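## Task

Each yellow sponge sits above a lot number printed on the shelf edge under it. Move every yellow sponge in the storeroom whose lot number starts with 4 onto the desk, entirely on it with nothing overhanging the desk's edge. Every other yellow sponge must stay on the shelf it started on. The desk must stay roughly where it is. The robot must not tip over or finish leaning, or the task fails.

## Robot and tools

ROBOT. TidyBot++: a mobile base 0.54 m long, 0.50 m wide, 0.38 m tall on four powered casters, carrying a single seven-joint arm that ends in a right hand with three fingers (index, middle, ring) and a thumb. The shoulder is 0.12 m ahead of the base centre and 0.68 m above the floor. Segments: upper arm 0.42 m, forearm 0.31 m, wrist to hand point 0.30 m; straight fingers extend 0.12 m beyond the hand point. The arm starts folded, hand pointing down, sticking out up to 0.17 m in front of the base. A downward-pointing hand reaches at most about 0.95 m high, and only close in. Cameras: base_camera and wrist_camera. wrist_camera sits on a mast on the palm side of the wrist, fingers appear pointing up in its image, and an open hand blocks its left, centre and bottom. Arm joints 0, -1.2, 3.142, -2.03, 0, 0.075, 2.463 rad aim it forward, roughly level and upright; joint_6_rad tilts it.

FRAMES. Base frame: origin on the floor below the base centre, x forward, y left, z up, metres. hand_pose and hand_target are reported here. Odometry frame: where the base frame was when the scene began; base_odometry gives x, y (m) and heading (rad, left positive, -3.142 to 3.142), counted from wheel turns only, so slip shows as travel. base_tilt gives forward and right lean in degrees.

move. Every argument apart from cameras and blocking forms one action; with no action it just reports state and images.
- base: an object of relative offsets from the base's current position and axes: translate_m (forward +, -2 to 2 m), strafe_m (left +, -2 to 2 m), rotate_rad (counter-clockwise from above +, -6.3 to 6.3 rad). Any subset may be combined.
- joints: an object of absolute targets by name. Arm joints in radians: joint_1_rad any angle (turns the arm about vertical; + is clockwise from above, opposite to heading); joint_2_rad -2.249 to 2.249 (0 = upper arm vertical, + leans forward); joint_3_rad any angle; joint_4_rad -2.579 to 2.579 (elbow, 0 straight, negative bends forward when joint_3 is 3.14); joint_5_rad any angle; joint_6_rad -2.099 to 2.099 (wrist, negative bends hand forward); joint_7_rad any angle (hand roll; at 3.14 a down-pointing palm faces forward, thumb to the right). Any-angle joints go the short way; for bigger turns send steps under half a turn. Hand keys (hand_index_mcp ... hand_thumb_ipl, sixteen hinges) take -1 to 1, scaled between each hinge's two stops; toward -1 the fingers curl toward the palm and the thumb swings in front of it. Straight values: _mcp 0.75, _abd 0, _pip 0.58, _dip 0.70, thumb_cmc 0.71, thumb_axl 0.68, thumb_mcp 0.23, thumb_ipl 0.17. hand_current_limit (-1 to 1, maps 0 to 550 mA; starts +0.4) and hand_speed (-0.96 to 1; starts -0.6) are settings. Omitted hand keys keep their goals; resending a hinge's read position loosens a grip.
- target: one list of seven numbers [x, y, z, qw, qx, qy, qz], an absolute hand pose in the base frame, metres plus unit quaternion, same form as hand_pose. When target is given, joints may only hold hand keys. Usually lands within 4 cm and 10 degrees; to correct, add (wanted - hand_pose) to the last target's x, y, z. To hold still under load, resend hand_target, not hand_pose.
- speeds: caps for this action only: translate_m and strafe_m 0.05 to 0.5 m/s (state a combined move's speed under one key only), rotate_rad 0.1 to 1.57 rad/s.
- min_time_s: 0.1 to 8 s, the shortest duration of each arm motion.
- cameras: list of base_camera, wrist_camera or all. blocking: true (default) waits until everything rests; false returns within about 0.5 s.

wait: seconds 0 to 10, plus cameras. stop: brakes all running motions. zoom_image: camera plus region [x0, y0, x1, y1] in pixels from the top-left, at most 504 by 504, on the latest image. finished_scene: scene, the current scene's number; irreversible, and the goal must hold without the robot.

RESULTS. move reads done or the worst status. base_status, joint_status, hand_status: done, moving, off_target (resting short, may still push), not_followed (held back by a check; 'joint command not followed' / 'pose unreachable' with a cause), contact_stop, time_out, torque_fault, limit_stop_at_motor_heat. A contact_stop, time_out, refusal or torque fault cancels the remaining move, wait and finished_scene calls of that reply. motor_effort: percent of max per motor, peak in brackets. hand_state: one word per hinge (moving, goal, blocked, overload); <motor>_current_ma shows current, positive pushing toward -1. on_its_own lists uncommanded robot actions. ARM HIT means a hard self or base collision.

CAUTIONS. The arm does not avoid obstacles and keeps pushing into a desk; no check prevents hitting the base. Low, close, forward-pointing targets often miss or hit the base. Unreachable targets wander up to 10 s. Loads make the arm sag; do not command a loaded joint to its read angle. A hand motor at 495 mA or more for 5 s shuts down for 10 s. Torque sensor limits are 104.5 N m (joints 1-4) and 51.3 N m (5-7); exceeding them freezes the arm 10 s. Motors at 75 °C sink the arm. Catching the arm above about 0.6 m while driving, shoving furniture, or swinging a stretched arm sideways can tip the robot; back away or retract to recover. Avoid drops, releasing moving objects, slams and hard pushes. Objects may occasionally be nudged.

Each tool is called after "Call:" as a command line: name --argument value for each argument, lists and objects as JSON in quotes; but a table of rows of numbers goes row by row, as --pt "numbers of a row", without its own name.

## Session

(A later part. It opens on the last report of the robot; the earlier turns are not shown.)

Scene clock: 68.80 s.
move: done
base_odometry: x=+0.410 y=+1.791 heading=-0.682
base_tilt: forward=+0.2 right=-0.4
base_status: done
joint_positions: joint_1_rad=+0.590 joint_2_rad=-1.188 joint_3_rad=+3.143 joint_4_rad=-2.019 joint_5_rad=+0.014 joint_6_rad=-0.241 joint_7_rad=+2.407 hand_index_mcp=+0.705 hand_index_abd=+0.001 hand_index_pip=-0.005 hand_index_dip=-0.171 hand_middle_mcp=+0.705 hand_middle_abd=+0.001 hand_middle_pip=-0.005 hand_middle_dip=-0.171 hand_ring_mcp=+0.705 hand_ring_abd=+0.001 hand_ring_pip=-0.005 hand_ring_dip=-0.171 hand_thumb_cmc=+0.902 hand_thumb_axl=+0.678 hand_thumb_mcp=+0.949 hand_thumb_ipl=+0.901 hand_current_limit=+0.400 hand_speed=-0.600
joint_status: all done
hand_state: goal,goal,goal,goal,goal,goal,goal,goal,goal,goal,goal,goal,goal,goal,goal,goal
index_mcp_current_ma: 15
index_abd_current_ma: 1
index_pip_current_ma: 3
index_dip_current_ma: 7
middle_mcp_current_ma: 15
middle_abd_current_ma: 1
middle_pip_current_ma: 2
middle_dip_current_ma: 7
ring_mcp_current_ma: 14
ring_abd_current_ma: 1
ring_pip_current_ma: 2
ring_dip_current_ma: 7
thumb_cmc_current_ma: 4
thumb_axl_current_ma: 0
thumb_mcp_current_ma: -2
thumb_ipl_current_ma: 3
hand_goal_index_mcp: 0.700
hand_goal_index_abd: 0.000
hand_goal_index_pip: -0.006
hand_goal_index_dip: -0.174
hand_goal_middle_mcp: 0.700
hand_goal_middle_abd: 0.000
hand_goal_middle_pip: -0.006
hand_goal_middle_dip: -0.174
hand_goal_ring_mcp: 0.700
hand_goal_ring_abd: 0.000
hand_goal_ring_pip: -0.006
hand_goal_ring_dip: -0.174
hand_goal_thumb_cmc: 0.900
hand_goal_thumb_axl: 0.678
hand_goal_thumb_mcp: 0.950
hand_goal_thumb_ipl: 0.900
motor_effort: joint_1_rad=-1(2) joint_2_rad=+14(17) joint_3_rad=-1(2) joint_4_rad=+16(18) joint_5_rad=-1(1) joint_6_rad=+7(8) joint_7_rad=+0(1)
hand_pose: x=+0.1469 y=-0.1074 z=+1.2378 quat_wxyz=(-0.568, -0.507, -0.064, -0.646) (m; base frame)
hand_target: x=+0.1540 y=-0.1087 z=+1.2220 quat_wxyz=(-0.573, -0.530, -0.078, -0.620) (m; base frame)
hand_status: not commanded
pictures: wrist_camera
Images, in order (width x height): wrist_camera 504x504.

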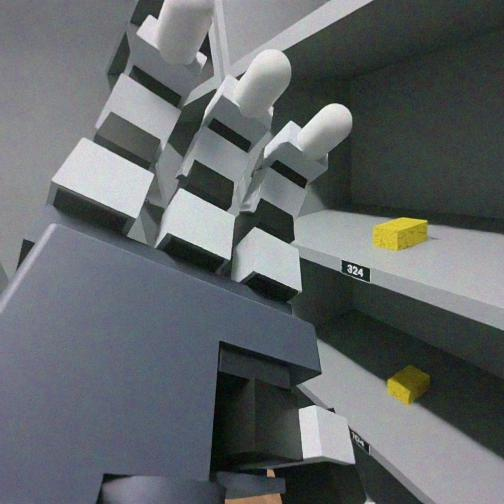

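Call:
zoom_image --camera "wrist_camera" --region '[335, 410, 385, 460]'

Call:
move --base '{"translate_m": 0.92}' --cameras '["all"]'

Call:
zoom_image --camera "wrist_camera" --region '[324, 240, 504, 480]'

Call:
zoom_image --camera "wrist_camera" --region '[335, 410, 385, 460]'

Scaled by 10.080 from the camera's 504x504 image, which has a finer 720x720 frame.

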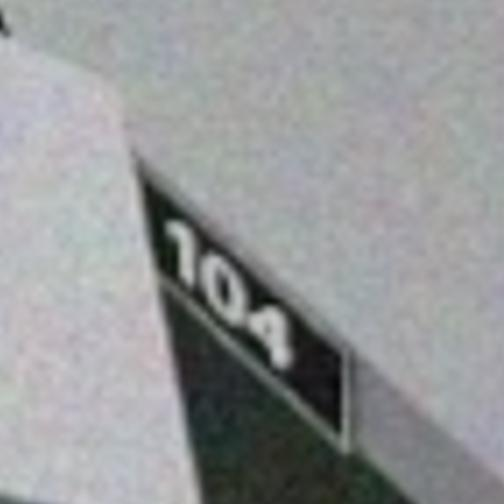

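Scene clock: 71.77 s.
move: done
base_odometry: x=+1.124 y=+1.212 heading=-0.682
base_tilt: forward=+0.2 right=-0.3
base_status: done
joint_positions: joint_1_rad=+0.590 joint_2_rad=-1.188 joint_3_rad=+3.143 joint_4_rad=-2.019 joint_5_rad=+0.014 joint_6_rad=-0.241 joint_7_rad=+2.407 hand_index_mcp=+0.705 hand_index_abd=+0.001 hand_index_pip=-0.005 hand_index_dip=-0.171 hand_middle_mcp=+0.705 hand_middle_abd=+0.001 hand_middle_pip=-0.005 hand_middle_dip=-0.171 hand_ring_mcp=+0.705 hand_ring_abd=+0.001 hand_ring_pip=-0.005 hand_ring_dip=-0.171 hand_thumb_cmc=+0.902 hand_thumb_axl=+0.678 hand_thumb_mcp=+0.949 hand_thumb_ipl=+0.901 hand_current_limit=+0.400 hand_speed=-0.600
joint_status: not commanded
hand_state: goal,goal,goal,goal,goal,goal,goal,goal,goal,goal,goal,goal,goal,goal,goal,goal
index_mcp_current_ma: 15
index_abd_current_ma: 1
index_pip_current_ma: 3
index_dip_current_ma: 7
middle_mcp_current_ma: 15
middle_abd_current_ma: 1
middle_pip_current_ma: 2
middle_dip_current_ma: 7
ring_mcp_current_ma: 14
ring_abd_current_ma: 1
ring_pip_current_ma: 2
ring_dip_current_ma: 7
thumb_cmc_current_ma: 4
thumb_axl_current_ma: 0
thumb_mcp_current_ma: -2
thumb_ipl_current_ma: 3
hand_goal_index_mcp: 0.700
hand_goal_index_abd: 0.000
hand_goal_index_pip: -0.006
hand_goal_index_dip: -0.174
hand_goal_middle_mcp: 0.700
hand_goal_middle_abd: 0.000
hand_goal_middle_pip: -0.006
hand_goal_middle_dip: -0.174
hand_goal_ring_mcp: 0.700
hand_goal_ring_abd: 0.000
hand_goal_ring_pip: -0.006
hand_goal_ring_dip: -0.174
hand_goal_thumb_cmc: 0.900
hand_goal_thumb_axl: 0.678
hand_goal_thumb_mcp: 0.950
hand_goal_thumb_ipl: 0.900
motor_effort: joint_1_rad=-1(2) joint_2_rad=+16(17) joint_3_rad=-1(2) joint_4_rad=+15(18) joint_5_rad=-1(1) joint_6_rad=+7(8) joint_7_rad=+0(1)
hand_pose: x=+0.1467 y=-0.1073 z=+1.2378 quat_wxyz=(-0.568, -0.506, -0.064, -0.646) (m; base frame)
hand_target: x=+0.1540 y=-0.1087 z=+1.2220 quat_wxyz=(-0.573, -0.530, -0.078, -0.620) (m; base frame)
hand_status: not commanded
pictures: base_camera, wrist_camera
Images, in order (width x height): base_camera 644x364, wrist_camera 504x504.

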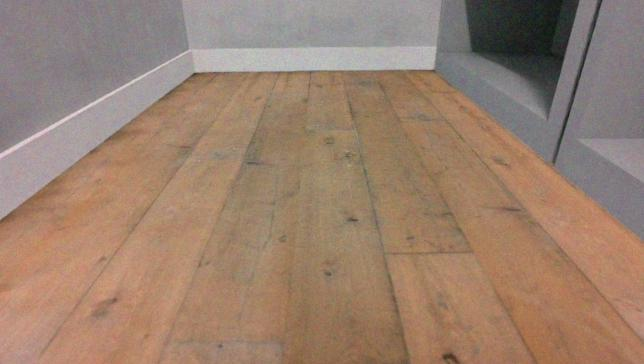

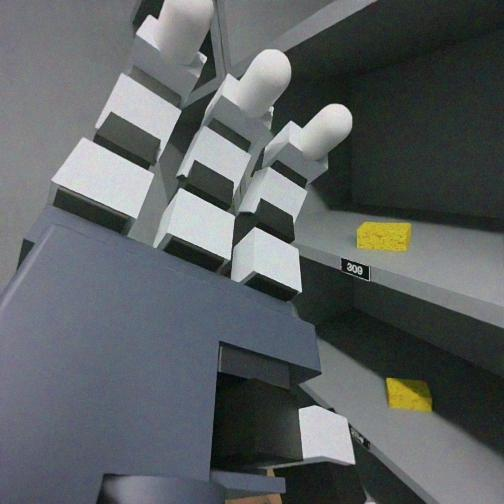

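Scaled by 2.100 from the camera's 504x504 image, which has a finer 720x720 frame.

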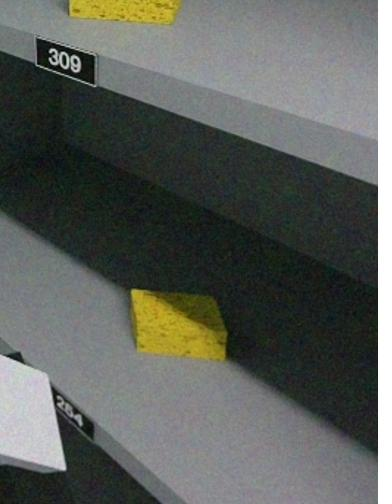

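Scaled by 10.080 from the camera's 504x504 image, which has a finer 720x720 frame.

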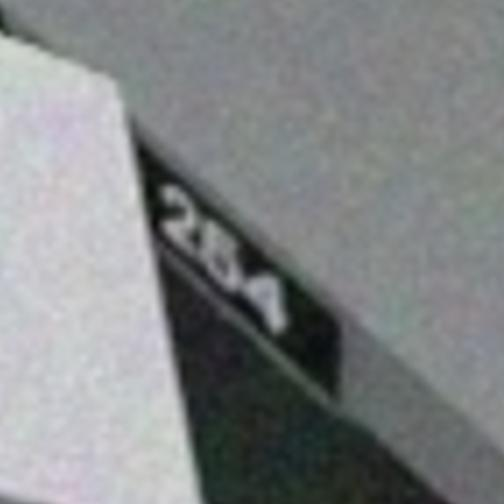

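Call:
move --base '{"translate_m": 0.92}' --cameras '["all"]'

Call:
zoom_image --camera "wrist_camera" --region '[324, 240, 504, 480]'

Call:
zoom_image --camera "wrist_camera" --region '[335, 410, 385, 460]'

Scene clock: 74.73 s.
move: done
base_odometry: x=+1.839 y=+0.632 heading=-0.682
base_tilt: forward=+0.2 right=-0.4
base_status: done
joint_positions: joint_1_rad=+0.590 joint_2_rad=-1.189 joint_3_rad=+3.143 joint_4_rad=-2.019 joint_5_rad=+0.014 joint_6_rad=-0.241 joint_7_rad=+2.407 hand_index_mcp=+0.705 hand_index_abd=+0.001 hand_index_pip=-0.005 hand_index_dip=-0.171 hand_middle_mcp=+0.705 hand_middle_abd=+0.001 hand_middle_pip=-0.005 hand_middle_dip=-0.171 hand_ring_mcp=+0.705 hand_ring_abd=+0.001 hand_ring_pip=-0.005 hand_ring_dip=-0.171 hand_thumb_cmc=+0.902 hand_thumb_axl=+0.678 hand_thumb_mcp=+0.949 hand_thumb_ipl=+0.901 hand_current_limit=+0.400 hand_speed=-0.600
joint_status: not commanded
hand_state: goal,goal,goal,goal,goal,goal,goal,goal,goal,goal,goal,goal,goal,goal,goal,goal
index_mcp_current_ma: 15
index_abd_current_ma: 1
index_pip_current_ma: 3
index_dip_current_ma: 7
middle_mcp_current_ma: 15
middle_abd_current_ma: 1
middle_pip_current_ma: 2
middle_dip_current_ma: 7
ring_mcp_current_ma: 14
ring_abd_current_ma: 1
ring_pip_current_ma: 2
ring_dip_current_ma: 7
thumb_cmc_current_ma: 4
thumb_axl_current_ma: 0
thumb_mcp_current_ma: -2
thumb_ipl_current_ma: 3
hand_goal_index_mcp: 0.700
hand_goal_index_abd: 0.000
hand_goal_index_pip: -0.006
hand_goal_index_dip: -0.174
hand_goal_middle_mcp: 0.700
hand_goal_middle_abd: 0.000
hand_goal_middle_pip: -0.006
hand_goal_middle_dip: -0.174
hand_goal_ring_mcp: 0.700
hand_goal_ring_abd: 0.000
hand_goal_ring_pip: -0.006
hand_goal_ring_dip: -0.174
hand_goal_thumb_cmc: 0.900
hand_goal_thumb_axl: 0.678
hand_goal_thumb_mcp: 0.950
hand_goal_thumb_ipl: 0.900
motor_effort: joint_1_rad=-1(2) joint_2_rad=+15(17) joint_3_rad=-1(2) joint_4_rad=+15(18) joint_5_rad=-1(1) joint_6_rad=+7(8) joint_7_rad=+0(1)
hand_pose: x=+0.1466 y=-0.1073 z=+1.2378 quat_wxyz=(-0.568, -0.506, -0.064, -0.646) (m; base frame)
hand_target: x=+0.1540 y=-0.1087 z=+1.2220 quat_wxyz=(-0.573, -0.530, -0.078, -0.620) (m; base frame)
hand_status: not commanded
pictures: base_camera, wrist_camera
Images, in order (width x height): base_camera 644x364, wrist_camera 504x504.

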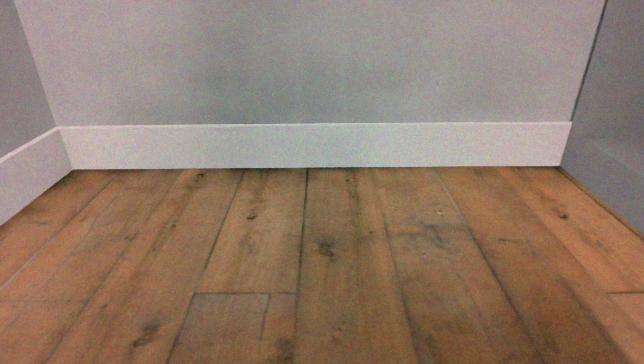

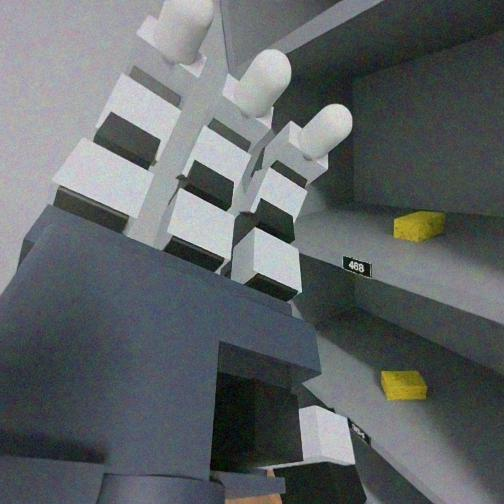

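Scaled by 2.100 from the camera's 504x504 image, which has a finer 720x720 frame.

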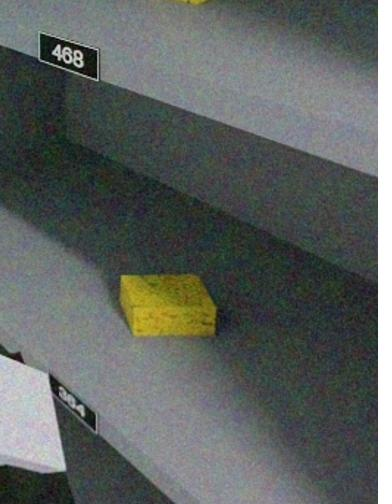

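Scaled by 10.080 from the camera's 504x504 image, which has a finer 720x720 frame.

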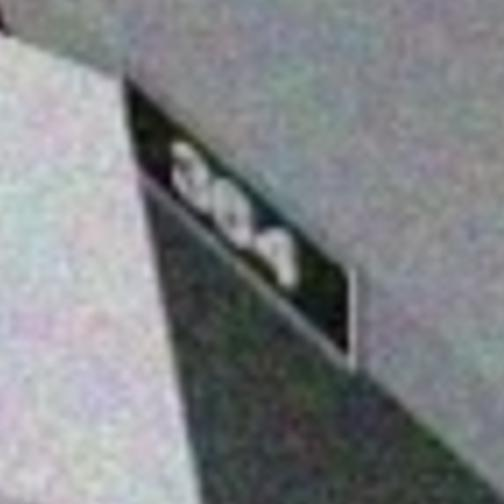

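Call:
move --base '{"translate_m": 0.35, "strafe_m": 0.12}' --joints '{"joint_1_rad": 0.0, "joint_6_rad": -0.1, "hand_thumb_cmc": 0.714}' --cameras '["base_camera"]'

Call:
move --base '{"rotate_rad": -1.571}' --joints '{"joint_2_rad": -0.8, "joint_4_rad": -1.75, "joint_6_rad": -0.4, "joint_7_rad": 1.2, "hand_thumb_cmc": -0.571, "hand_thumb_mcp": 0.393, "hand_thumb_ipl": 0.168}' --cameras '["all"]'

Scene clock: 78.00 s.
move: done
base_odometry: x=+2.186 y=+0.505 heading=-0.682
base_tilt: forward=+0.2 right=-0.3
base_status: done
joint_positions: joint_1_rad=+0.019 joint_2_rad=-1.189 joint_3_rad=+3.143 joint_4_rad=-2.019 joint_5_rad=+0.014 joint_6_rad=-0.199 joint_7_rad=+2.407 hand_index_mcp=+0.705 hand_index_abd=+0.001 hand_index_pip=-0.005 hand_index_dip=-0.171 hand_middle_mcp=+0.705 hand_middle_abd=+0.001 hand_middle_pip=-0.005 hand_middle_dip=-0.171 hand_ring_mcp=+0.705 hand_ring_abd=+0.001 hand_ring_pip=-0.005 hand_ring_dip=-0.171 hand_thumb_cmc=+0.721 hand_thumb_axl=+0.677 hand_thumb_mcp=+0.949 hand_thumb_ipl=+0.901 hand_current_limit=+0.400 hand_speed=-0.600
joint_status: all done
hand_state: goal,goal,goal,goal,goal,goal,goal,goal,goal,goal,goal,goal,goal,goal,goal,goal
index_mcp_current_ma: 15
index_abd_current_ma: 1
index_pip_current_ma: 3
index_dip_current_ma: 7
middle_mcp_current_ma: 15
middle_abd_current_ma: 1
middle_pip_current_ma: 2
middle_dip_current_ma: 7
ring_mcp_current_ma: 14
ring_abd_current_ma: 1
ring_pip_current_ma: 2
ring_dip_current_ma: 7
thumb_cmc_current_ma: 21
thumb_axl_current_ma: -1
thumb_mcp_current_ma: -2
thumb_ipl_current_ma: 3
hand_goal_index_mcp: 0.700
hand_goal_index_abd: 0.000
hand_goal_index_pip: -0.006
hand_goal_index_dip: -0.174
hand_goal_middle_mcp: 0.700
hand_goal_middle_abd: 0.000
hand_goal_middle_pip: -0.006
hand_goal_middle_dip: -0.174
hand_goal_ring_mcp: 0.700
hand_goal_ring_abd: 0.000
hand_goal_ring_pip: -0.006
hand_goal_ring_dip: -0.174
hand_goal_thumb_cmc: 0.714
hand_goal_thumb_axl: 0.678
hand_goal_thumb_mcp: 0.950
hand_goal_thumb_ipl: 0.900
motor_effort: joint_1_rad=-1(2) joint_2_rad=+15(17) joint_3_rad=-1(2) joint_4_rad=+16(17) joint_5_rad=-1(1) joint_6_rad=+6(8) joint_7_rad=-1(1)
hand_pose: x=+0.1922 y=-0.0750 z=+1.2477 quat_wxyz=(-0.367, -0.451, -0.197, -0.789) (m; base frame)
hand_target: x=+0.1694 y=-0.0699 z=+1.2682 quat_wxyz=(-0.386, -0.405, -0.193, -0.806) (m; base frame)
hand_status: not commanded
pictures: base_camera
Images, in order (width x height): base_camera 644x364.

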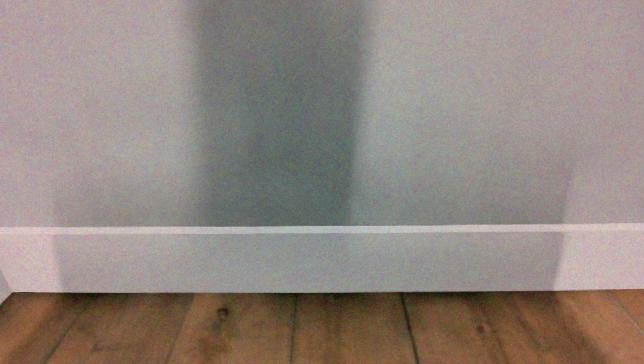

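Scene clock: 80.33 s.
move: done
base_odometry: x=+2.186 y=+0.505 heading=-2.252
base_tilt: forward=+0.2 right=-0.3
base_status: done
joint_positions: joint_1_rad=+0.016 joint_2_rad=-0.823 joint_3_rad=+3.143 joint_4_rad=-1.773 joint_5_rad=+0.014 joint_6_rad=-0.322 joint_7_rad=+1.257 hand_index_mcp=+0.698 hand_index_abd=+0.001 hand_index_pip=-0.005 hand_index_dip=-0.171 hand_middle_mcp=+0.699 hand_middle_abd=+0.001 hand_middle_pip=-0.005 hand_middle_dip=-0.171 hand_ring_mcp=+0.699 hand_ring_abd=+0.001 hand_ring_pip=-0.005 hand_ring_dip=-0.171 hand_thumb_cmc=-0.553 hand_thumb_axl=+0.677 hand_thumb_mcp=+0.397 hand_thumb_ipl=+0.170 hand_current_limit=+0.400 hand_speed=-0.600
joint_status: all done
hand_state: goal,goal,goal,goal,goal,goal,goal,goal,goal,goal,goal,goal,goal,goal,goal,goal
index_mcp_current_ma: -4
index_abd_current_ma: 1
index_pip_current_ma: 3
index_dip_current_ma: 7
middle_mcp_current_ma: -4
middle_abd_current_ma: 1
middle_pip_current_ma: 2
middle_dip_current_ma: 7
ring_mcp_current_ma: -3
ring_abd_current_ma: 1
ring_pip_current_ma: 2
ring_dip_current_ma: 7
thumb_cmc_current_ma: 58
thumb_axl_current_ma: -2
thumb_mcp_current_ma: 11
thumb_ipl_current_ma: 9
hand_goal_index_mcp: 0.700
hand_goal_index_abd: 0.000
hand_goal_index_pip: -0.006
hand_goal_index_dip: -0.174
hand_goal_middle_mcp: 0.700
hand_goal_middle_abd: 0.000
hand_goal_middle_pip: -0.006
hand_goal_middle_dip: -0.174
hand_goal_ring_mcp: 0.700
hand_goal_ring_abd: 0.000
hand_goal_ring_pip: -0.006
hand_goal_ring_dip: -0.174
hand_goal_thumb_cmc: -0.570
hand_goal_thumb_axl: 0.678
hand_goal_thumb_mcp: 0.394
hand_goal_thumb_ipl: 0.168
motor_effort: joint_1_rad=+0(2) joint_2_rad=+7(17) joint_3_rad=-1(2) joint_4_rad=+17(19) joint_5_rad=+0(1) joint_6_rad=+8(9) joint_7_rad=-1(1)
hand_pose: x=+0.3662 y=-0.0795 z=+1.1951 quat_wxyz=(+0.112, -0.586, +0.096, -0.797) (m; base frame)
hand_target: x=+0.3784 y=-0.0699 z=+1.1731 quat_wxyz=(+0.144, -0.614, +0.115, -0.767) (m; base frame)
hand_status: not commanded
pictures: base_camera, wrist_camera
Images, in order (width x height): base_camera 644x364, wrist_camera 504x504.

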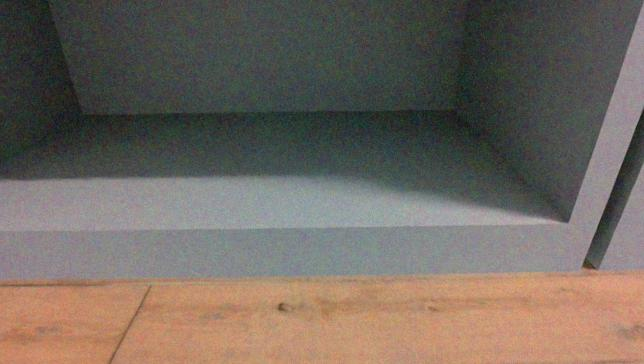

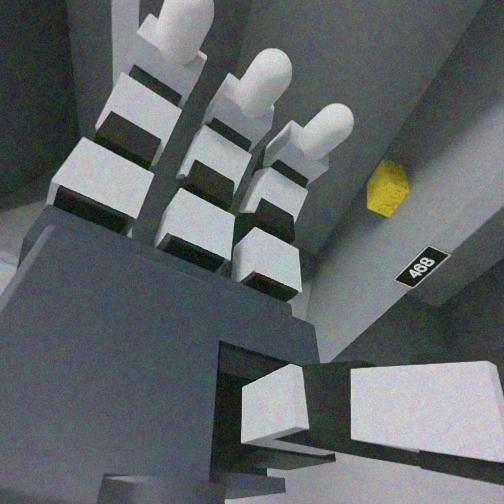

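Call:
move --base '{"translate_m": 0.107, "rotate_rad": 0.02}' --joints '{"joint_1_rad": 0.0, "joint_2_rad": -0.32, "joint_4_rad": -1.415, "joint_5_rad": 0.0, "joint_6_rad": -0.77, "joint_7_rad": -0.06}' --cameras '["all"]'

Call:
zoom_image --camera "wrist_camera" --region '[304, 0, 504, 200]'

Scene clock: 82.90 s.
move: done
base_odometry: x=+2.119 y=+0.421 heading=-2.233
base_tilt: forward=+0.2 right=-0.3
base_status: done
joint_positions: joint_1_rad=+0.015 joint_2_rad=-0.339 joint_3_rad=+3.143 joint_4_rad=-1.437 joint_5_rad=+0.014 joint_6_rad=-0.690 joint_7_rad=-0.001 hand_index_mcp=+0.693 hand_index_abd=+0.001 hand_index_pip=-0.005 hand_index_dip=-0.171 hand_middle_mcp=+0.693 hand_middle_abd=+0.001 hand_middle_pip=-0.005 hand_middle_dip=-0.171 hand_ring_mcp=+0.693 hand_ring_abd=+0.001 hand_ring_pip=-0.005 hand_ring_dip=-0.171 hand_thumb_cmc=-0.568 hand_thumb_axl=+0.677 hand_thumb_mcp=+0.394 hand_thumb_ipl=+0.170 hand_current_limit=+0.400 hand_speed=-0.600
joint_status: all done
hand_state: goal,goal,goal,goal,goal,goal,goal,goal,goal,goal,goal,goal,goal,goal,goal,goal
index_mcp_current_ma: -23
index_abd_current_ma: 1
index_pip_current_ma: 3
index_dip_current_ma: 7
middle_mcp_current_ma: -22
middle_abd_current_ma: 1
middle_pip_current_ma: 2
middle_dip_current_ma: 7
ring_mcp_current_ma: -21
ring_abd_current_ma: 1
ring_pip_current_ma: 2
ring_dip_current_ma: 7
thumb_cmc_current_ma: 5
thumb_axl_current_ma: -2
thumb_mcp_current_ma: 0
thumb_ipl_current_ma: 5
hand_goal_index_mcp: 0.700
hand_goal_index_abd: 0.000
hand_goal_index_pip: -0.006
hand_goal_index_dip: -0.174
hand_goal_middle_mcp: 0.700
hand_goal_middle_abd: 0.000
hand_goal_middle_pip: -0.006
hand_goal_middle_dip: -0.174
hand_goal_ring_mcp: 0.700
hand_goal_ring_abd: 0.000
hand_goal_ring_pip: -0.006
hand_goal_ring_dip: -0.174
hand_goal_thumb_cmc: -0.570
hand_goal_thumb_axl: 0.678
hand_goal_thumb_mcp: 0.394
hand_goal_thumb_ipl: 0.168
motor_effort: joint_1_rad=-1(2) joint_2_rad=-6(12) joint_3_rad=-1(1) joint_4_rad=+19(20) joint_5_rad=-1(1) joint_6_rad=+8(10) joint_7_rad=+0(1)
hand_pose: x=+0.5356 y=+0.0132 z=+1.0732 quat_wxyz=(+0.434, -0.547, +0.556, -0.451) (m; base frame)
hand_target: x=+0.5304 y=+0.0289 z=+1.0579 quat_wxyz=(+0.434, -0.550, +0.585, -0.409) (m; base frame)
hand_status: not commanded
pictures: base_camera, wrist_camera
Images, in order (width x height): base_camera 644x364, wrist_camera 504x504.

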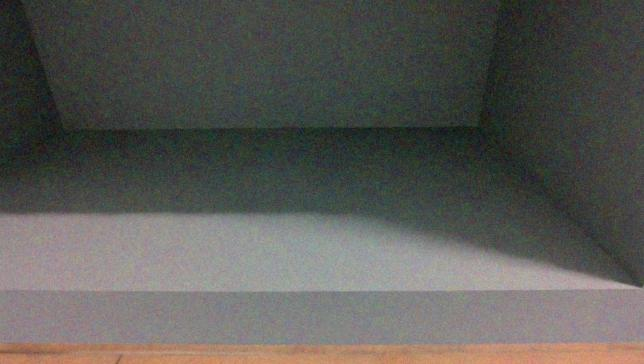

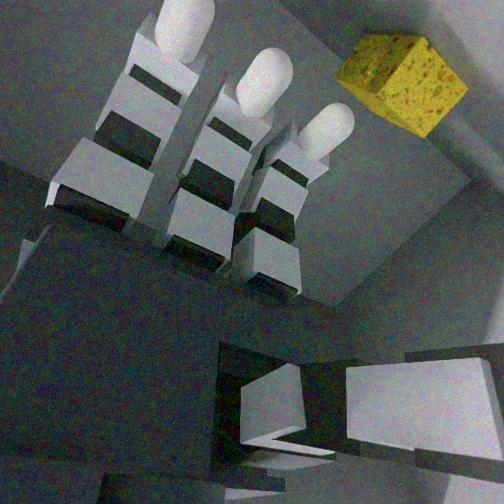

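Scaled by 2.520 from the camera's 504x504 image, which has a finer 720x720 frame.

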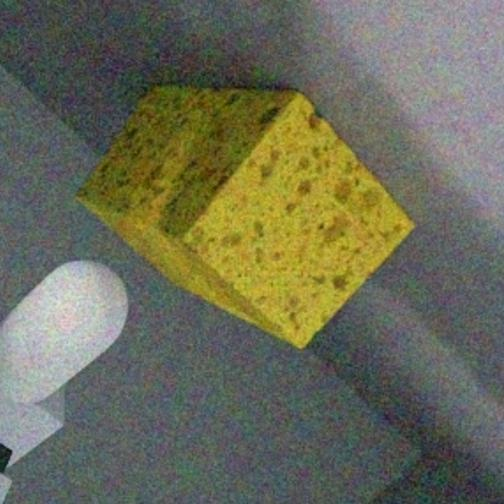

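Call:
move --base '{"translate_m": 0.12, "strafe_m": 0.0865}' --joints '{"joint_2_rad": -0.14, "joint_4_rad": -1.305, "joint_6_rad": -0.535}' --speeds '{"translate_m": 0.25}' --min_time_s 0.8 --cameras '["wrist_camera"]'

Call:
zoom_image --camera "wrist_camera" --region '[304, 0, 504, 200]'

Scene clock: 85.50 s.
move: done
base_odometry: x=+2.113 y=+0.273 heading=-2.234
base_tilt: forward=+0.2 right=-0.4
base_status: done
joint_positions: joint_1_rad=+0.014 joint_2_rad=-0.140 joint_3_rad=+3.143 joint_4_rad=-1.325 joint_5_rad=+0.014 joint_6_rad=-0.621 joint_7_rad=-0.004 hand_index_mcp=+0.692 hand_index_abd=+0.001 hand_index_pip=-0.005 hand_index_dip=-0.171 hand_middle_mcp=+0.692 hand_middle_abd=+0.001 hand_middle_pip=-0.005 hand_middle_dip=-0.171 hand_ring_mcp=+0.693 hand_ring_abd=+0.001 hand_ring_pip=-0.005 hand_ring_dip=-0.171 hand_thumb_cmc=-0.569 hand_thumb_axl=+0.677 hand_thumb_mcp=+0.394 hand_thumb_ipl=+0.169 hand_current_limit=+0.400 hand_speed=-0.600
joint_status: all done
hand_state: goal,goal,goal,goal,goal,goal,goal,goal,goal,goal,goal,goal,goal,goal,goal,goal
index_mcp_current_ma: -25
index_abd_current_ma: 1
index_pip_current_ma: 3
index_dip_current_ma: 7
middle_mcp_current_ma: -24
middle_abd_current_ma: 1
middle_pip_current_ma: 2
middle_dip_current_ma: 7
ring_mcp_current_ma: -23
ring_abd_current_ma: 1
ring_pip_current_ma: 2
ring_dip_current_ma: 7
thumb_cmc_current_ma: 3
thumb_axl_current_ma: -2
thumb_mcp_current_ma: -1
thumb_ipl_current_ma: 5
hand_goal_index_mcp: 0.700
hand_goal_index_abd: 0.000
hand_goal_index_pip: -0.006
hand_goal_index_dip: -0.174
hand_goal_middle_mcp: 0.700
hand_goal_middle_abd: 0.000
hand_goal_middle_pip: -0.006
hand_goal_middle_dip: -0.174
hand_goal_ring_mcp: 0.700
hand_goal_ring_abd: 0.000
hand_goal_ring_pip: -0.006
hand_goal_ring_dip: -0.174
hand_goal_thumb_cmc: -0.570
hand_goal_thumb_axl: 0.678
hand_goal_thumb_mcp: 0.394
hand_goal_thumb_ipl: 0.168
motor_effort: joint_1_rad=+0(2) joint_2_rad=-12(17) joint_3_rad=-1(3) joint_4_rad=+19(21) joint_5_rad=-1(1) joint_6_rad=+7(9) joint_7_rad=-1(1)
hand_pose: x=+0.6253 y=+0.0126 z=+1.0635 quat_wxyz=(+0.430, -0.551, +0.559, -0.445) (m; base frame)
hand_target: x=+0.6373 y=+0.0289 z=+1.1009 quat_wxyz=(+0.480, -0.515, +0.547, -0.453) (m; base frame)
hand_status: not commanded
pictures: wrist_camera
Images, in order (width x height): wrist_camera 504x504.

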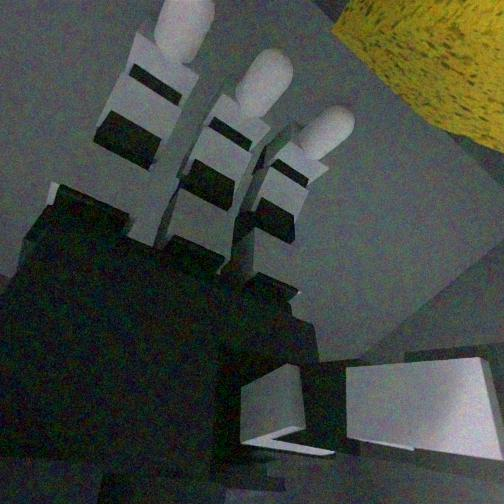

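Scaled by 2.520 from the camera's 504x504 image, which has a finer 720x720 frame.

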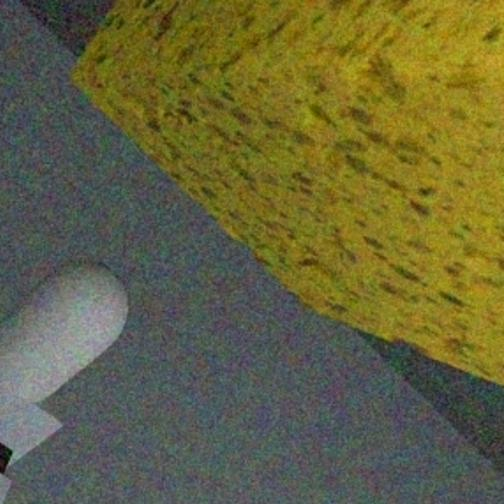

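Call:
move --joints '{"joint_2_rad": -0.065, "joint_4_rad": -1.265, "joint_6_rad": -0.81}' --min_time_s 1.5 --cameras '["wrist_camera"]'

Scene clock: 87.77 s.
move: done
base_odometry: x=+2.113 y=+0.273 heading=-2.234
base_tilt: forward=+0.2 right=-0.3
base_status: not commanded
joint_positions: joint_1_rad=+0.014 joint_2_rad=-0.093 joint_3_rad=+3.143 joint_4_rad=-1.288 joint_5_rad=+0.014 joint_6_rad=-0.732 joint_7_rad=-0.004 hand_index_mcp=+0.692 hand_index_abd=+0.001 hand_index_pip=-0.005 hand_index_dip=-0.171 hand_middle_mcp=+0.692 hand_middle_abd=+0.001 hand_middle_pip=-0.005 hand_middle_dip=-0.171 hand_ring_mcp=+0.693 hand_ring_abd=+0.001 hand_ring_pip=-0.005 hand_ring_dip=-0.171 hand_thumb_cmc=-0.569 hand_thumb_axl=+0.677 hand_thumb_mcp=+0.394 hand_thumb_ipl=+0.169 hand_current_limit=+0.400 hand_speed=-0.600
joint_status: all done
hand_state: goal,goal,goal,goal,goal,goal,goal,goal,goal,goal,goal,goal,goal,goal,goal,goal
index_mcp_current_ma: -25
index_abd_current_ma: 1
index_pip_current_ma: 3
index_dip_current_ma: 7
middle_mcp_current_ma: -24
middle_abd_current_ma: 1
middle_pip_current_ma: 2
middle_dip_current_ma: 7
ring_mcp_current_ma: -23
ring_abd_current_ma: 1
ring_pip_current_ma: 2
ring_dip_current_ma: 7
thumb_cmc_current_ma: 3
thumb_axl_current_ma: -2
thumb_mcp_current_ma: -1
thumb_ipl_current_ma: 5
hand_goal_index_mcp: 0.700
hand_goal_index_abd: 0.000
hand_goal_index_pip: -0.006
hand_goal_index_dip: -0.174
hand_goal_middle_mcp: 0.700
hand_goal_middle_abd: 0.000
hand_goal_middle_pip: -0.006
hand_goal_middle_dip: -0.174
hand_goal_ring_mcp: 0.700
hand_goal_ring_abd: 0.000
hand_goal_ring_pip: -0.006
hand_goal_ring_dip: -0.174
hand_goal_thumb_cmc: -0.570
hand_goal_thumb_axl: 0.678
hand_goal_thumb_mcp: 0.394
hand_goal_thumb_ipl: 0.168
motor_effort: joint_1_rad=+0(1) joint_2_rad=-14(14) joint_3_rad=-1(1) joint_4_rad=+19(20) joint_5_rad=-1(1) joint_6_rad=+7(9) joint_7_rad=-1(1)
hand_pose: x=+0.6256 y=+0.0124 z=+1.0314 quat_wxyz=(+0.396, -0.576, +0.585, -0.411) (m; base frame)
hand_target: x=+0.6220 y=+0.0289 z=+1.0118 quat_wxyz=(+0.390, -0.579, +0.615, -0.368) (m; base frame)
hand_status: not commanded
pictures: wrist_camera
Images, in order (width x height): wrist_camera 504x504.

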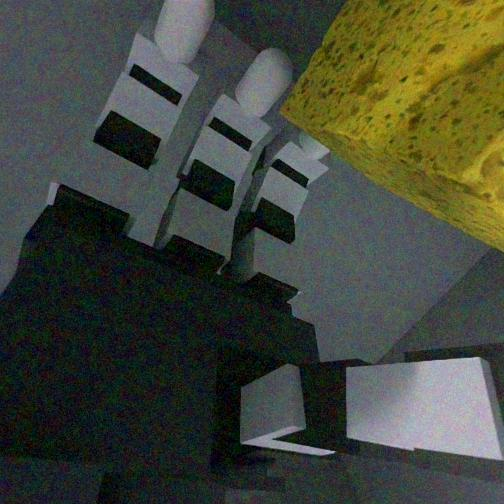

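Call:
move --joints '{"hand_thumb_mcp": 0.13, "hand_thumb_ipl": 0.1135, "hand_index_mcp": 0.33, "hand_middle_mcp": 0.33, "hand_ring_mcp": 0.5}' --cameras '["wrist_camera"]'

Scene clock: 88.67 s.
move: off_target
base_odometry: x=+2.113 y=+0.273 heading=-2.234
base_tilt: forward=+0.2 right=-0.3
base_status: not commanded
joint_positions: joint_1_rad=+0.014 joint_2_rad=-0.093 joint_3_rad=+3.143 joint_4_rad=-1.284 joint_5_rad=+0.014 joint_6_rad=-0.732 joint_7_rad=-0.004 hand_index_mcp=+0.447 hand_index_abd=+0.001 hand_index_pip=+0.022 hand_index_dip=-0.161 hand_middle_mcp=+0.442 hand_middle_abd=+0.000 hand_middle_pip=+0.021 hand_middle_dip=-0.160 hand_ring_mcp=+0.495 hand_ring_abd=+0.001 hand_ring_pip=-0.005 hand_ring_dip=-0.171 hand_thumb_cmc=-0.563 hand_thumb_axl=+0.677 hand_thumb_mcp=+0.211 hand_thumb_ipl=+0.128 hand_current_limit=+0.400 hand_speed=-0.600
joint_status: hand_index_mcp off_target (ended at +0.447, target +0.330); hand_middle_mcp off_target (ended at +0.442, target +0.330); hand_thumb_mcp off_target (ended at +0.211, target +0.130); the others done
hand_state: blocked,goal,blocked,goal,blocked,goal,blocked,goal,goal,goal,goal,goal,goal,goal,blocked,goal
index_mcp_current_ma: 385
index_abd_current_ma: 1
index_pip_current_ma: 99
index_dip_current_ma: 42
middle_mcp_current_ma: 385
middle_abd_current_ma: 1
middle_pip_current_ma: 95
middle_dip_current_ma: 44
ring_mcp_current_ma: -14
ring_abd_current_ma: 1
ring_pip_current_ma: 2
ring_dip_current_ma: 7
thumb_cmc_current_ma: 20
thumb_axl_current_ma: -2
thumb_mcp_current_ma: 385
thumb_ipl_current_ma: 63
hand_goal_index_mcp: 0.330
hand_goal_index_abd: 0.000
hand_goal_index_pip: -0.006
hand_goal_index_dip: -0.174
hand_goal_middle_mcp: 0.330
hand_goal_middle_abd: 0.000
hand_goal_middle_pip: -0.006
hand_goal_middle_dip: -0.174
hand_goal_ring_mcp: 0.500
hand_goal_ring_abd: 0.000
hand_goal_ring_pip: -0.006
hand_goal_ring_dip: -0.174
hand_goal_thumb_cmc: -0.570
hand_goal_thumb_axl: 0.678
hand_goal_thumb_mcp: 0.130
hand_goal_thumb_ipl: 0.114
motor_effort: joint_1_rad=+0(1) joint_2_rad=-13(14) joint_3_rad=-1(1) joint_4_rad=+19(19) joint_5_rad=-1(1) joint_6_rad=+7(8) joint_7_rad=-1(1)
hand_pose: x=+0.6258 y=+0.0124 z=+1.0337 quat_wxyz=(+0.397, -0.575, +0.584, -0.412) (m; base frame)
hand_target: x=+0.6220 y=+0.0289 z=+1.0118 quat_wxyz=(+0.390, -0.579, +0.615, -0.368) (m; base frame)
hand_status: not commanded
pictures: wrist_camera
Images, in order (width x height): wrist_camera 504x504.

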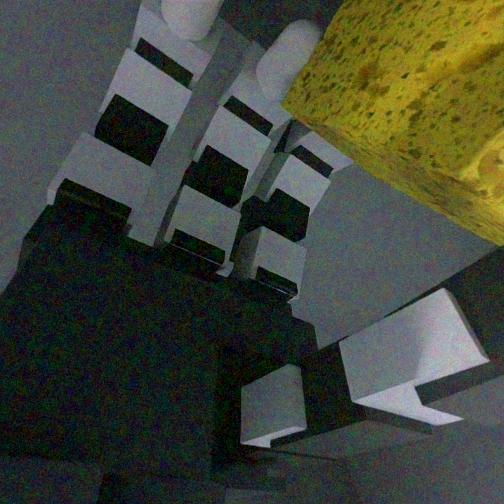

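Call:
move --joints '{"joint_2_rad": -0.2}' --min_time_s 1.0

Call:
move --base '{"translate_m": -0.27}' --joints '{"joint_2_rad": -0.53, "joint_4_rad": -1.45, "joint_6_rad": -0.91}' --speeds '{"translate_m": 0.2}' --min_time_s 2 --cameras '["all"]'

Scene clock: 90.87 s.
move: done
base_odometry: x=+2.113 y=+0.273 heading=-2.234
base_tilt: forward=+0.2 right=-0.4
base_status: not commanded
joint_positions: joint_1_rad=+0.014 joint_2_rad=-0.168 joint_3_rad=+3.143 joint_4_rad=-1.282 joint_5_rad=+0.014 joint_6_rad=-0.735 joint_7_rad=-0.004 hand_index_mcp=+0.444 hand_index_abd=+0.000 hand_index_pip=+0.024 hand_index_dip=-0.159 hand_middle_mcp=+0.438 hand_middle_abd=+0.000 hand_middle_pip=+0.023 hand_middle_dip=-0.158 hand_ring_mcp=+0.495 hand_ring_abd=+0.001 hand_ring_pip=-0.005 hand_ring_dip=-0.171 hand_thumb_cmc=-0.563 hand_thumb_axl=+0.677 hand_thumb_mcp=+0.211 hand_thumb_ipl=+0.129 hand_current_limit=+0.400 hand_speed=-0.600
joint_status: all done
hand_state: blocked,goal,blocked,goal,blocked,goal,blocked,goal,goal,goal,goal,goal,goal,goal,blocked,goal
index_mcp_current_ma: 385
index_abd_current_ma: 1
index_pip_current_ma: 106
index_dip_current_ma: 48
middle_mcp_current_ma: 385
middle_abd_current_ma: 0
middle_pip_current_ma: 103
middle_dip_current_ma: 53
ring_mcp_current_ma: -15
ring_abd_current_ma: 1
ring_pip_current_ma: 2
ring_dip_current_ma: 7
thumb_cmc_current_ma: 22
thumb_axl_current_ma: -2
thumb_mcp_current_ma: 385
thumb_ipl_current_ma: 68
hand_goal_index_mcp: 0.330
hand_goal_index_abd: 0.000
hand_goal_index_pip: -0.006
hand_goal_index_dip: -0.174
hand_goal_middle_mcp: 0.330
hand_goal_middle_abd: 0.000
hand_goal_middle_pip: -0.006
hand_goal_middle_dip: -0.174
hand_goal_ring_mcp: 0.500
hand_goal_ring_abd: 0.000
hand_goal_ring_pip: -0.006
hand_goal_ring_dip: -0.174
hand_goal_thumb_cmc: -0.570
hand_goal_thumb_axl: 0.678
hand_goal_thumb_mcp: 0.130
hand_goal_thumb_ipl: 0.114
motor_effort: joint_1_rad=+0(1) joint_2_rad=-12(15) joint_3_rad=-1(1) joint_4_rad=+18(20) joint_5_rad=-1(1) joint_6_rad=+7(8) joint_7_rad=-1(1)
hand_pose: x=+0.5978 y=+0.0128 z=+1.0705 quat_wxyz=(+0.418, -0.560, +0.569, -0.433) (m; base frame)
hand_target: x=+0.5730 y=+0.0289 z=+1.0765 quat_wxyz=(+0.431, -0.552, +0.587, -0.406) (m; base frame)
hand_status: not commanded
pictures: none

Scene clock: 93.17 s.
move: done
base_odometry: x=+2.279 y=+0.486 heading=-2.234
base_tilt: forward=+0.2 right=-0.3
base_status: done
joint_positions: joint_1_rad=+0.014 joint_2_rad=-0.510 joint_3_rad=+3.143 joint_4_rad=-1.420 joint_5_rad=+0.014 joint_6_rad=-0.832 joint_7_rad=-0.004 hand_index_mcp=+0.443 hand_index_abd=+0.000 hand_index_pip=+0.025 hand_index_dip=-0.158 hand_middle_mcp=+0.436 hand_middle_abd=+0.000 hand_middle_pip=+0.024 hand_middle_dip=-0.157 hand_ring_mcp=+0.494 hand_ring_abd=+0.001 hand_ring_pip=-0.005 hand_ring_dip=-0.171 hand_thumb_cmc=-0.562 hand_thumb_axl=+0.677 hand_thumb_mcp=+0.211 hand_thumb_ipl=+0.130 hand_current_limit=+0.400 hand_speed=-0.600
joint_status: all done
hand_state: blocked,goal,blocked,goal,blocked,goal,blocked,goal,goal,goal,goal,goal,goal,goal,blocked,goal
index_mcp_current_ma: 385
index_abd_current_ma: 0
index_pip_current_ma: 109
index_dip_current_ma: 51
middle_mcp_current_ma: 385
middle_abd_current_ma: -1
middle_pip_current_ma: 106
middle_dip_current_ma: 55
ring_mcp_current_ma: -19
ring_abd_current_ma: 1
ring_pip_current_ma: 2
ring_dip_current_ma: 7
thumb_cmc_current_ma: 24
thumb_axl_current_ma: -2
thumb_mcp_current_ma: 385
thumb_ipl_current_ma: 72
hand_goal_index_mcp: 0.330
hand_goal_index_abd: 0.000
hand_goal_index_pip: -0.006
hand_goal_index_dip: -0.174
hand_goal_middle_mcp: 0.330
hand_goal_middle_abd: 0.000
hand_goal_middle_pip: -0.006
hand_goal_middle_dip: -0.174
hand_goal_ring_mcp: 0.500
hand_goal_ring_abd: 0.000
hand_goal_ring_pip: -0.006
hand_goal_ring_dip: -0.174
hand_goal_thumb_cmc: -0.570
hand_goal_thumb_axl: 0.678
hand_goal_thumb_mcp: 0.130
hand_goal_thumb_ipl: 0.114
motor_effort: joint_1_rad=-1(2) joint_2_rad=+0(18) joint_3_rad=-1(2) joint_4_rad=+18(21) joint_5_rad=-1(2) joint_6_rad=+8(9) joint_7_rad=-1(1)
hand_pose: x=+0.4449 y=+0.0149 z=+1.1068 quat_wxyz=(+0.448, -0.535, +0.546, -0.463) (m; base frame)
hand_target: x=+0.4264 y=+0.0289 z=+1.0773 quat_wxyz=(+0.444, -0.543, +0.577, -0.418) (m; base frame)
hand_status: not commanded
pictures: base_camera, wrist_camera
Images, in order (width x height): base_camera 644x364, wrist_camera 504x504.

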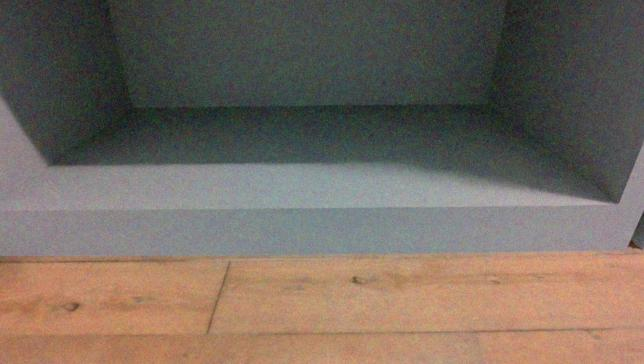

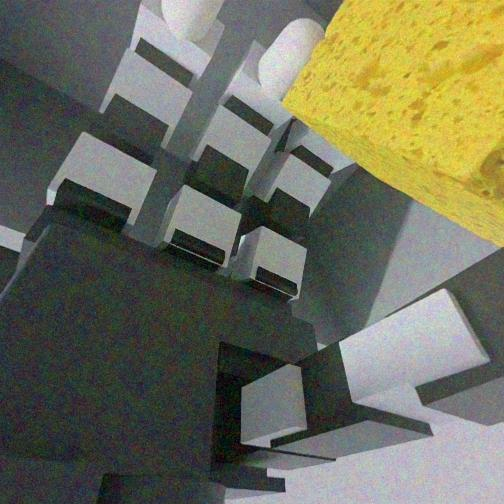

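Call:
move --base '{"strafe_m": -1.9, "translate_m": 0.02, "rotate_rad": 0.012}' --cameras '["all"]'

Scene clock: 97.87 s.
move: done
base_odometry: x=+0.770 y=+1.640 heading=-2.223
base_tilt: forward=+0.2 right=-0.3
base_status: done
joint_positions: joint_1_rad=+0.014 joint_2_rad=-0.510 joint_3_rad=+3.143 joint_4_rad=-1.421 joint_5_rad=+0.014 joint_6_rad=-0.832 joint_7_rad=-0.004 hand_index_mcp=+0.443 hand_index_abd=+0.000 hand_index_pip=+0.025 hand_index_dip=-0.158 hand_middle_mcp=+0.436 hand_middle_abd=-0.001 hand_middle_pip=+0.024 hand_middle_dip=-0.157 hand_ring_mcp=+0.494 hand_ring_abd=+0.001 hand_ring_pip=-0.005 hand_ring_dip=-0.171 hand_thumb_cmc=-0.561 hand_thumb_axl=+0.677 hand_thumb_mcp=+0.211 hand_thumb_ipl=+0.130 hand_current_limit=+0.400 hand_speed=-0.600
joint_status: not commanded
hand_state: blocked,goal,blocked,goal,blocked,goal,blocked,goal,goal,goal,goal,goal,goal,goal,blocked,goal
index_mcp_current_ma: 385
index_abd_current_ma: 0
index_pip_current_ma: 109
index_dip_current_ma: 51
middle_mcp_current_ma: 385
middle_abd_current_ma: -1
middle_pip_current_ma: 106
middle_dip_current_ma: 55
ring_mcp_current_ma: -19
ring_abd_current_ma: 1
ring_pip_current_ma: 2
ring_dip_current_ma: 7
thumb_cmc_current_ma: 26
thumb_axl_current_ma: -2
thumb_mcp_current_ma: 385
thumb_ipl_current_ma: 72
hand_goal_index_mcp: 0.330
hand_goal_index_abd: 0.000
hand_goal_index_pip: -0.006
hand_goal_index_dip: -0.174
hand_goal_middle_mcp: 0.330
hand_goal_middle_abd: 0.000
hand_goal_middle_pip: -0.006
hand_goal_middle_dip: -0.174
hand_goal_ring_mcp: 0.500
hand_goal_ring_abd: 0.000
hand_goal_ring_pip: -0.006
hand_goal_ring_dip: -0.174
hand_goal_thumb_cmc: -0.570
hand_goal_thumb_axl: 0.678
hand_goal_thumb_mcp: 0.130
hand_goal_thumb_ipl: 0.114
motor_effort: joint_1_rad=+0(1) joint_2_rad=+0(1) joint_3_rad=-1(3) joint_4_rad=+17(18) joint_5_rad=-1(2) joint_6_rad=+8(9) joint_7_rad=+0(1)
hand_pose: x=+0.4447 y=+0.0152 z=+1.1065 quat_wxyz=(+0.448, -0.536, +0.546, -0.463) (m; base frame)
hand_target: x=+0.4264 y=+0.0289 z=+1.0773 quat_wxyz=(+0.444, -0.543, +0.577, -0.418) (m; base frame)
hand_status: not commanded
pictures: base_camera, wrist_camera
Images, in order (width x height): base_camera 644x364, wrist_camera 504x504.

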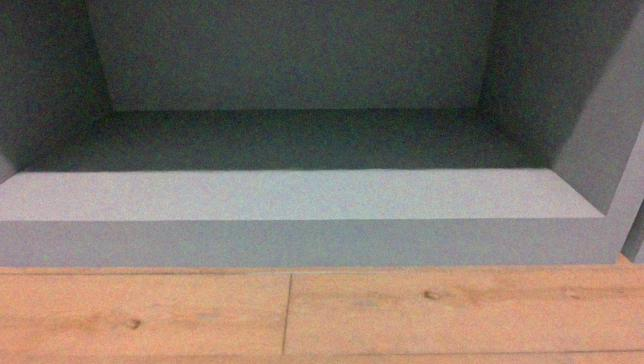

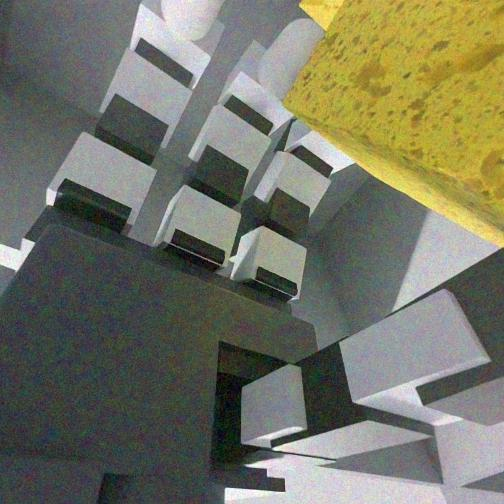

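Call:
move --base '{"strafe_m": -1.88}' --cameras '["base_camera"]'

Scene clock: 102.37 s.
move: done
base_odometry: x=-0.725 y=+2.781 heading=-2.223
base_tilt: forward=+0.2 right=-0.3
base_status: done
joint_positions: joint_1_rad=+0.014 joint_2_rad=-0.510 joint_3_rad=+3.143 joint_4_rad=-1.421 joint_5_rad=+0.014 joint_6_rad=-0.832 joint_7_rad=-0.004 hand_index_mcp=+0.443 hand_index_abd=+0.000 hand_index_pip=+0.025 hand_index_dip=-0.158 hand_middle_mcp=+0.436 hand_middle_abd=-0.001 hand_middle_pip=+0.024 hand_middle_dip=-0.157 hand_ring_mcp=+0.494 hand_ring_abd=+0.001 hand_ring_pip=-0.005 hand_ring_dip=-0.171 hand_thumb_cmc=-0.561 hand_thumb_axl=+0.677 hand_thumb_mcp=+0.211 hand_thumb_ipl=+0.130 hand_current_limit=+0.400 hand_speed=-0.600
joint_status: not commanded
hand_state: blocked,goal,blocked,goal,blocked,goal,blocked,goal,goal,goal,goal,goal,goal,goal,blocked,goal
index_mcp_current_ma: 385
index_abd_current_ma: 0
index_pip_current_ma: 109
index_dip_current_ma: 51
middle_mcp_current_ma: 385
middle_abd_current_ma: -1
middle_pip_current_ma: 106
middle_dip_current_ma: 55
ring_mcp_current_ma: -19
ring_abd_current_ma: 1
ring_pip_current_ma: 2
ring_dip_current_ma: 7
thumb_cmc_current_ma: 26
thumb_axl_current_ma: -2
thumb_mcp_current_ma: 385
thumb_ipl_current_ma: 72
hand_goal_index_mcp: 0.330
hand_goal_index_abd: 0.000
hand_goal_index_pip: -0.006
hand_goal_index_dip: -0.174
hand_goal_middle_mcp: 0.330
hand_goal_middle_abd: 0.000
hand_goal_middle_pip: -0.006
hand_goal_middle_dip: -0.174
hand_goal_ring_mcp: 0.500
hand_goal_ring_abd: 0.000
hand_goal_ring_pip: -0.006
hand_goal_ring_dip: -0.174
hand_goal_thumb_cmc: -0.570
hand_goal_thumb_axl: 0.678
hand_goal_thumb_mcp: 0.130
hand_goal_thumb_ipl: 0.114
motor_effort: joint_1_rad=+0(1) joint_2_rad=+0(2) joint_3_rad=-1(2) joint_4_rad=+17(19) joint_5_rad=+0(2) joint_6_rad=+8(9) joint_7_rad=-1(1)
hand_pose: x=+0.4447 y=+0.0152 z=+1.1064 quat_wxyz=(+0.448, -0.536, +0.546, -0.463) (m; base frame)
hand_target: x=+0.4264 y=+0.0289 z=+1.0773 quat_wxyz=(+0.444, -0.543, +0.577, -0.418) (m; base frame)
hand_status: not commanded
pictures: base_camera
Images, in order (width x height): base_camera 644x364.

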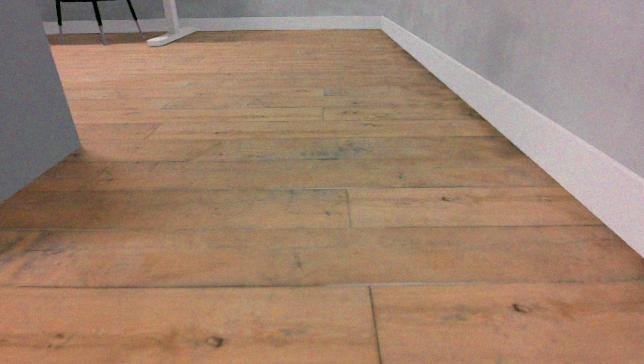

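Call:
move --base '{"translate_m": 1.45}'

Call:
move --base '{"translate_m": 0.6, "strafe_m": 1.636}' --joints '{"joint_2_rad": 0.53, "joint_4_rad": -1.25, "joint_6_rad": -0.05}' --min_time_s 3.5 --cameras '["all"]'

Scene clock: 106.43 s.
move: done
base_odometry: x=-1.605 y=+1.628 heading=-2.223
base_tilt: forward=+0.2 right=-0.3
base_status: done
joint_positions: joint_1_rad=+0.014 joint_2_rad=-0.523 joint_3_rad=+3.143 joint_4_rad=-1.424 joint_5_rad=+0.014 joint_6_rad=-0.834 joint_7_rad=-0.004 hand_index_mcp=+0.443 hand_index_abd=+0.000 hand_index_pip=+0.025 hand_index_dip=-0.158 hand_middle_mcp=+0.436 hand_middle_abd=-0.001 hand_middle_pip=+0.024 hand_middle_dip=-0.157 hand_ring_mcp=+0.493 hand_ring_abd=+0.001 hand_ring_pip=-0.005 hand_ring_dip=-0.171 hand_thumb_cmc=-0.561 hand_thumb_axl=+0.677 hand_thumb_mcp=+0.211 hand_thumb_ipl=+0.130 hand_current_limit=+0.400 hand_speed=-0.600
joint_status: not commanded
hand_state: blocked,goal,blocked,goal,blocked,goal,blocked,goal,goal,goal,goal,goal,goal,goal,blocked,goal
index_mcp_current_ma: 385
index_abd_current_ma: 0
index_pip_current_ma: 110
index_dip_current_ma: 51
middle_mcp_current_ma: 385
middle_abd_current_ma: -1
middle_pip_current_ma: 107
middle_dip_current_ma: 56
ring_mcp_current_ma: -20
ring_abd_current_ma: 1
ring_pip_current_ma: 2
ring_dip_current_ma: 7
thumb_cmc_current_ma: 26
thumb_axl_current_ma: -2
thumb_mcp_current_ma: 385
thumb_ipl_current_ma: 73
hand_goal_index_mcp: 0.330
hand_goal_index_abd: 0.000
hand_goal_index_pip: -0.006
hand_goal_index_dip: -0.174
hand_goal_middle_mcp: 0.330
hand_goal_middle_abd: 0.000
hand_goal_middle_pip: -0.006
hand_goal_middle_dip: -0.174
hand_goal_ring_mcp: 0.500
hand_goal_ring_abd: 0.000
hand_goal_ring_pip: -0.006
hand_goal_ring_dip: -0.174
hand_goal_thumb_cmc: -0.570
hand_goal_thumb_axl: 0.678
hand_goal_thumb_mcp: 0.130
hand_goal_thumb_ipl: 0.114
motor_effort: joint_1_rad=-1(1) joint_2_rad=+1(4) joint_3_rad=-1(1) joint_4_rad=+18(19) joint_5_rad=+0(1) joint_6_rad=+8(9) joint_7_rad=+0(1)
hand_pose: x=+0.4394 y=+0.0152 z=+1.1079 quat_wxyz=(+0.450, -0.534, +0.545, -0.464) (m; base frame)
hand_target: x=+0.4264 y=+0.0289 z=+1.0773 quat_wxyz=(+0.444, -0.543, +0.577, -0.418) (m; base frame)
hand_status: not commanded
pictures: none

Scene clock: 110.77 s.
move: done
base_odometry: x=-0.669 y=+0.158 heading=-2.223
base_tilt: forward=+0.2 right=-0.3
base_status: done
joint_positions: joint_1_rad=+0.005 joint_2_rad=+0.511 joint_3_rad=+3.143 joint_4_rad=-1.271 joint_5_rad=+0.014 joint_6_rad=-0.152 joint_7_rad=-0.004 hand_index_mcp=+0.443 hand_index_abd=+0.000 hand_index_pip=+0.025 hand_index_dip=-0.158 hand_middle_mcp=+0.436 hand_middle_abd=-0.001 hand_middle_pip=+0.024 hand_middle_dip=-0.157 hand_ring_mcp=+0.493 hand_ring_abd=+0.001 hand_ring_pip=-0.005 hand_ring_dip=-0.171 hand_thumb_cmc=-0.561 hand_thumb_axl=+0.677 hand_thumb_mcp=+0.211 hand_thumb_ipl=+0.130 hand_current_limit=+0.400 hand_speed=-0.600
joint_status: all done
hand_state: blocked,goal,blocked,goal,blocked,goal,blocked,goal,goal,goal,goal,goal,goal,goal,blocked,goal
index_mcp_current_ma: 385
index_abd_current_ma: 0
index_pip_current_ma: 111
index_dip_current_ma: 51
middle_mcp_current_ma: 385
middle_abd_current_ma: -1
middle_pip_current_ma: 108
middle_dip_current_ma: 56
ring_mcp_current_ma: -20
ring_abd_current_ma: 1
ring_pip_current_ma: 2
ring_dip_current_ma: 7
thumb_cmc_current_ma: 26
thumb_axl_current_ma: -2
thumb_mcp_current_ma: 385
thumb_ipl_current_ma: 73
hand_goal_index_mcp: 0.330
hand_goal_index_abd: 0.000
hand_goal_index_pip: -0.006
hand_goal_index_dip: -0.174
hand_goal_middle_mcp: 0.330
hand_goal_middle_abd: 0.000
hand_goal_middle_pip: -0.006
hand_goal_middle_dip: -0.174
hand_goal_ring_mcp: 0.500
hand_goal_ring_abd: 0.000
hand_goal_ring_pip: -0.006
hand_goal_ring_dip: -0.174
hand_goal_thumb_cmc: -0.570
hand_goal_thumb_axl: 0.678
hand_goal_thumb_mcp: 0.130
hand_goal_thumb_ipl: 0.114
motor_effort: joint_1_rad=+0(2) joint_2_rad=-31(35) joint_3_rad=-1(3) joint_4_rad=+19(21) joint_5_rad=+0(2) joint_6_rad=+8(9) joint_7_rad=-1(1)
hand_pose: x=+0.8838 y=+0.0179 z=+0.7962 quat_wxyz=(+0.397, -0.583, +0.581, -0.406) (m; base frame)
hand_target: x=+0.9092 y=+0.0289 z=+0.8216 quat_wxyz=(+0.444, -0.543, +0.577, -0.418) (m; base frame)
hand_status: not commanded
pictures: base_camera, wrist_camera
Images, in order (width x height): base_camera 644x364, wrist_camera 504x504.

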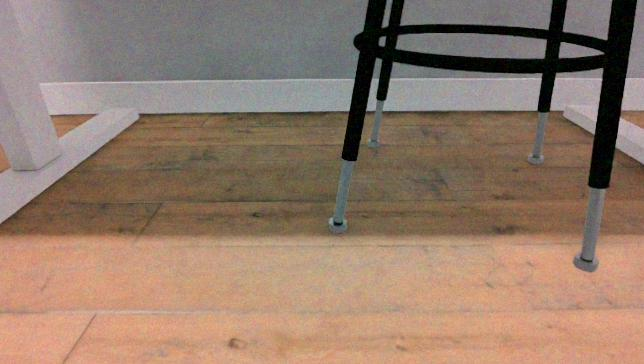

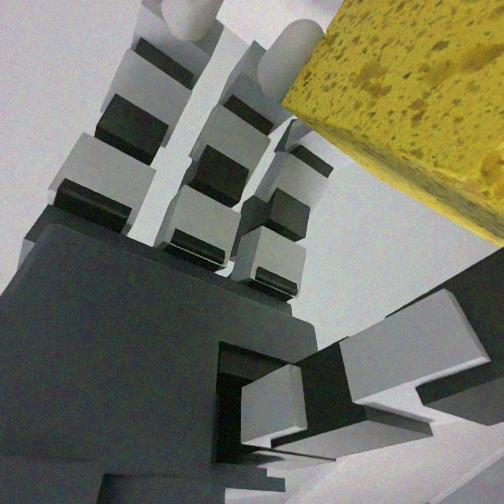

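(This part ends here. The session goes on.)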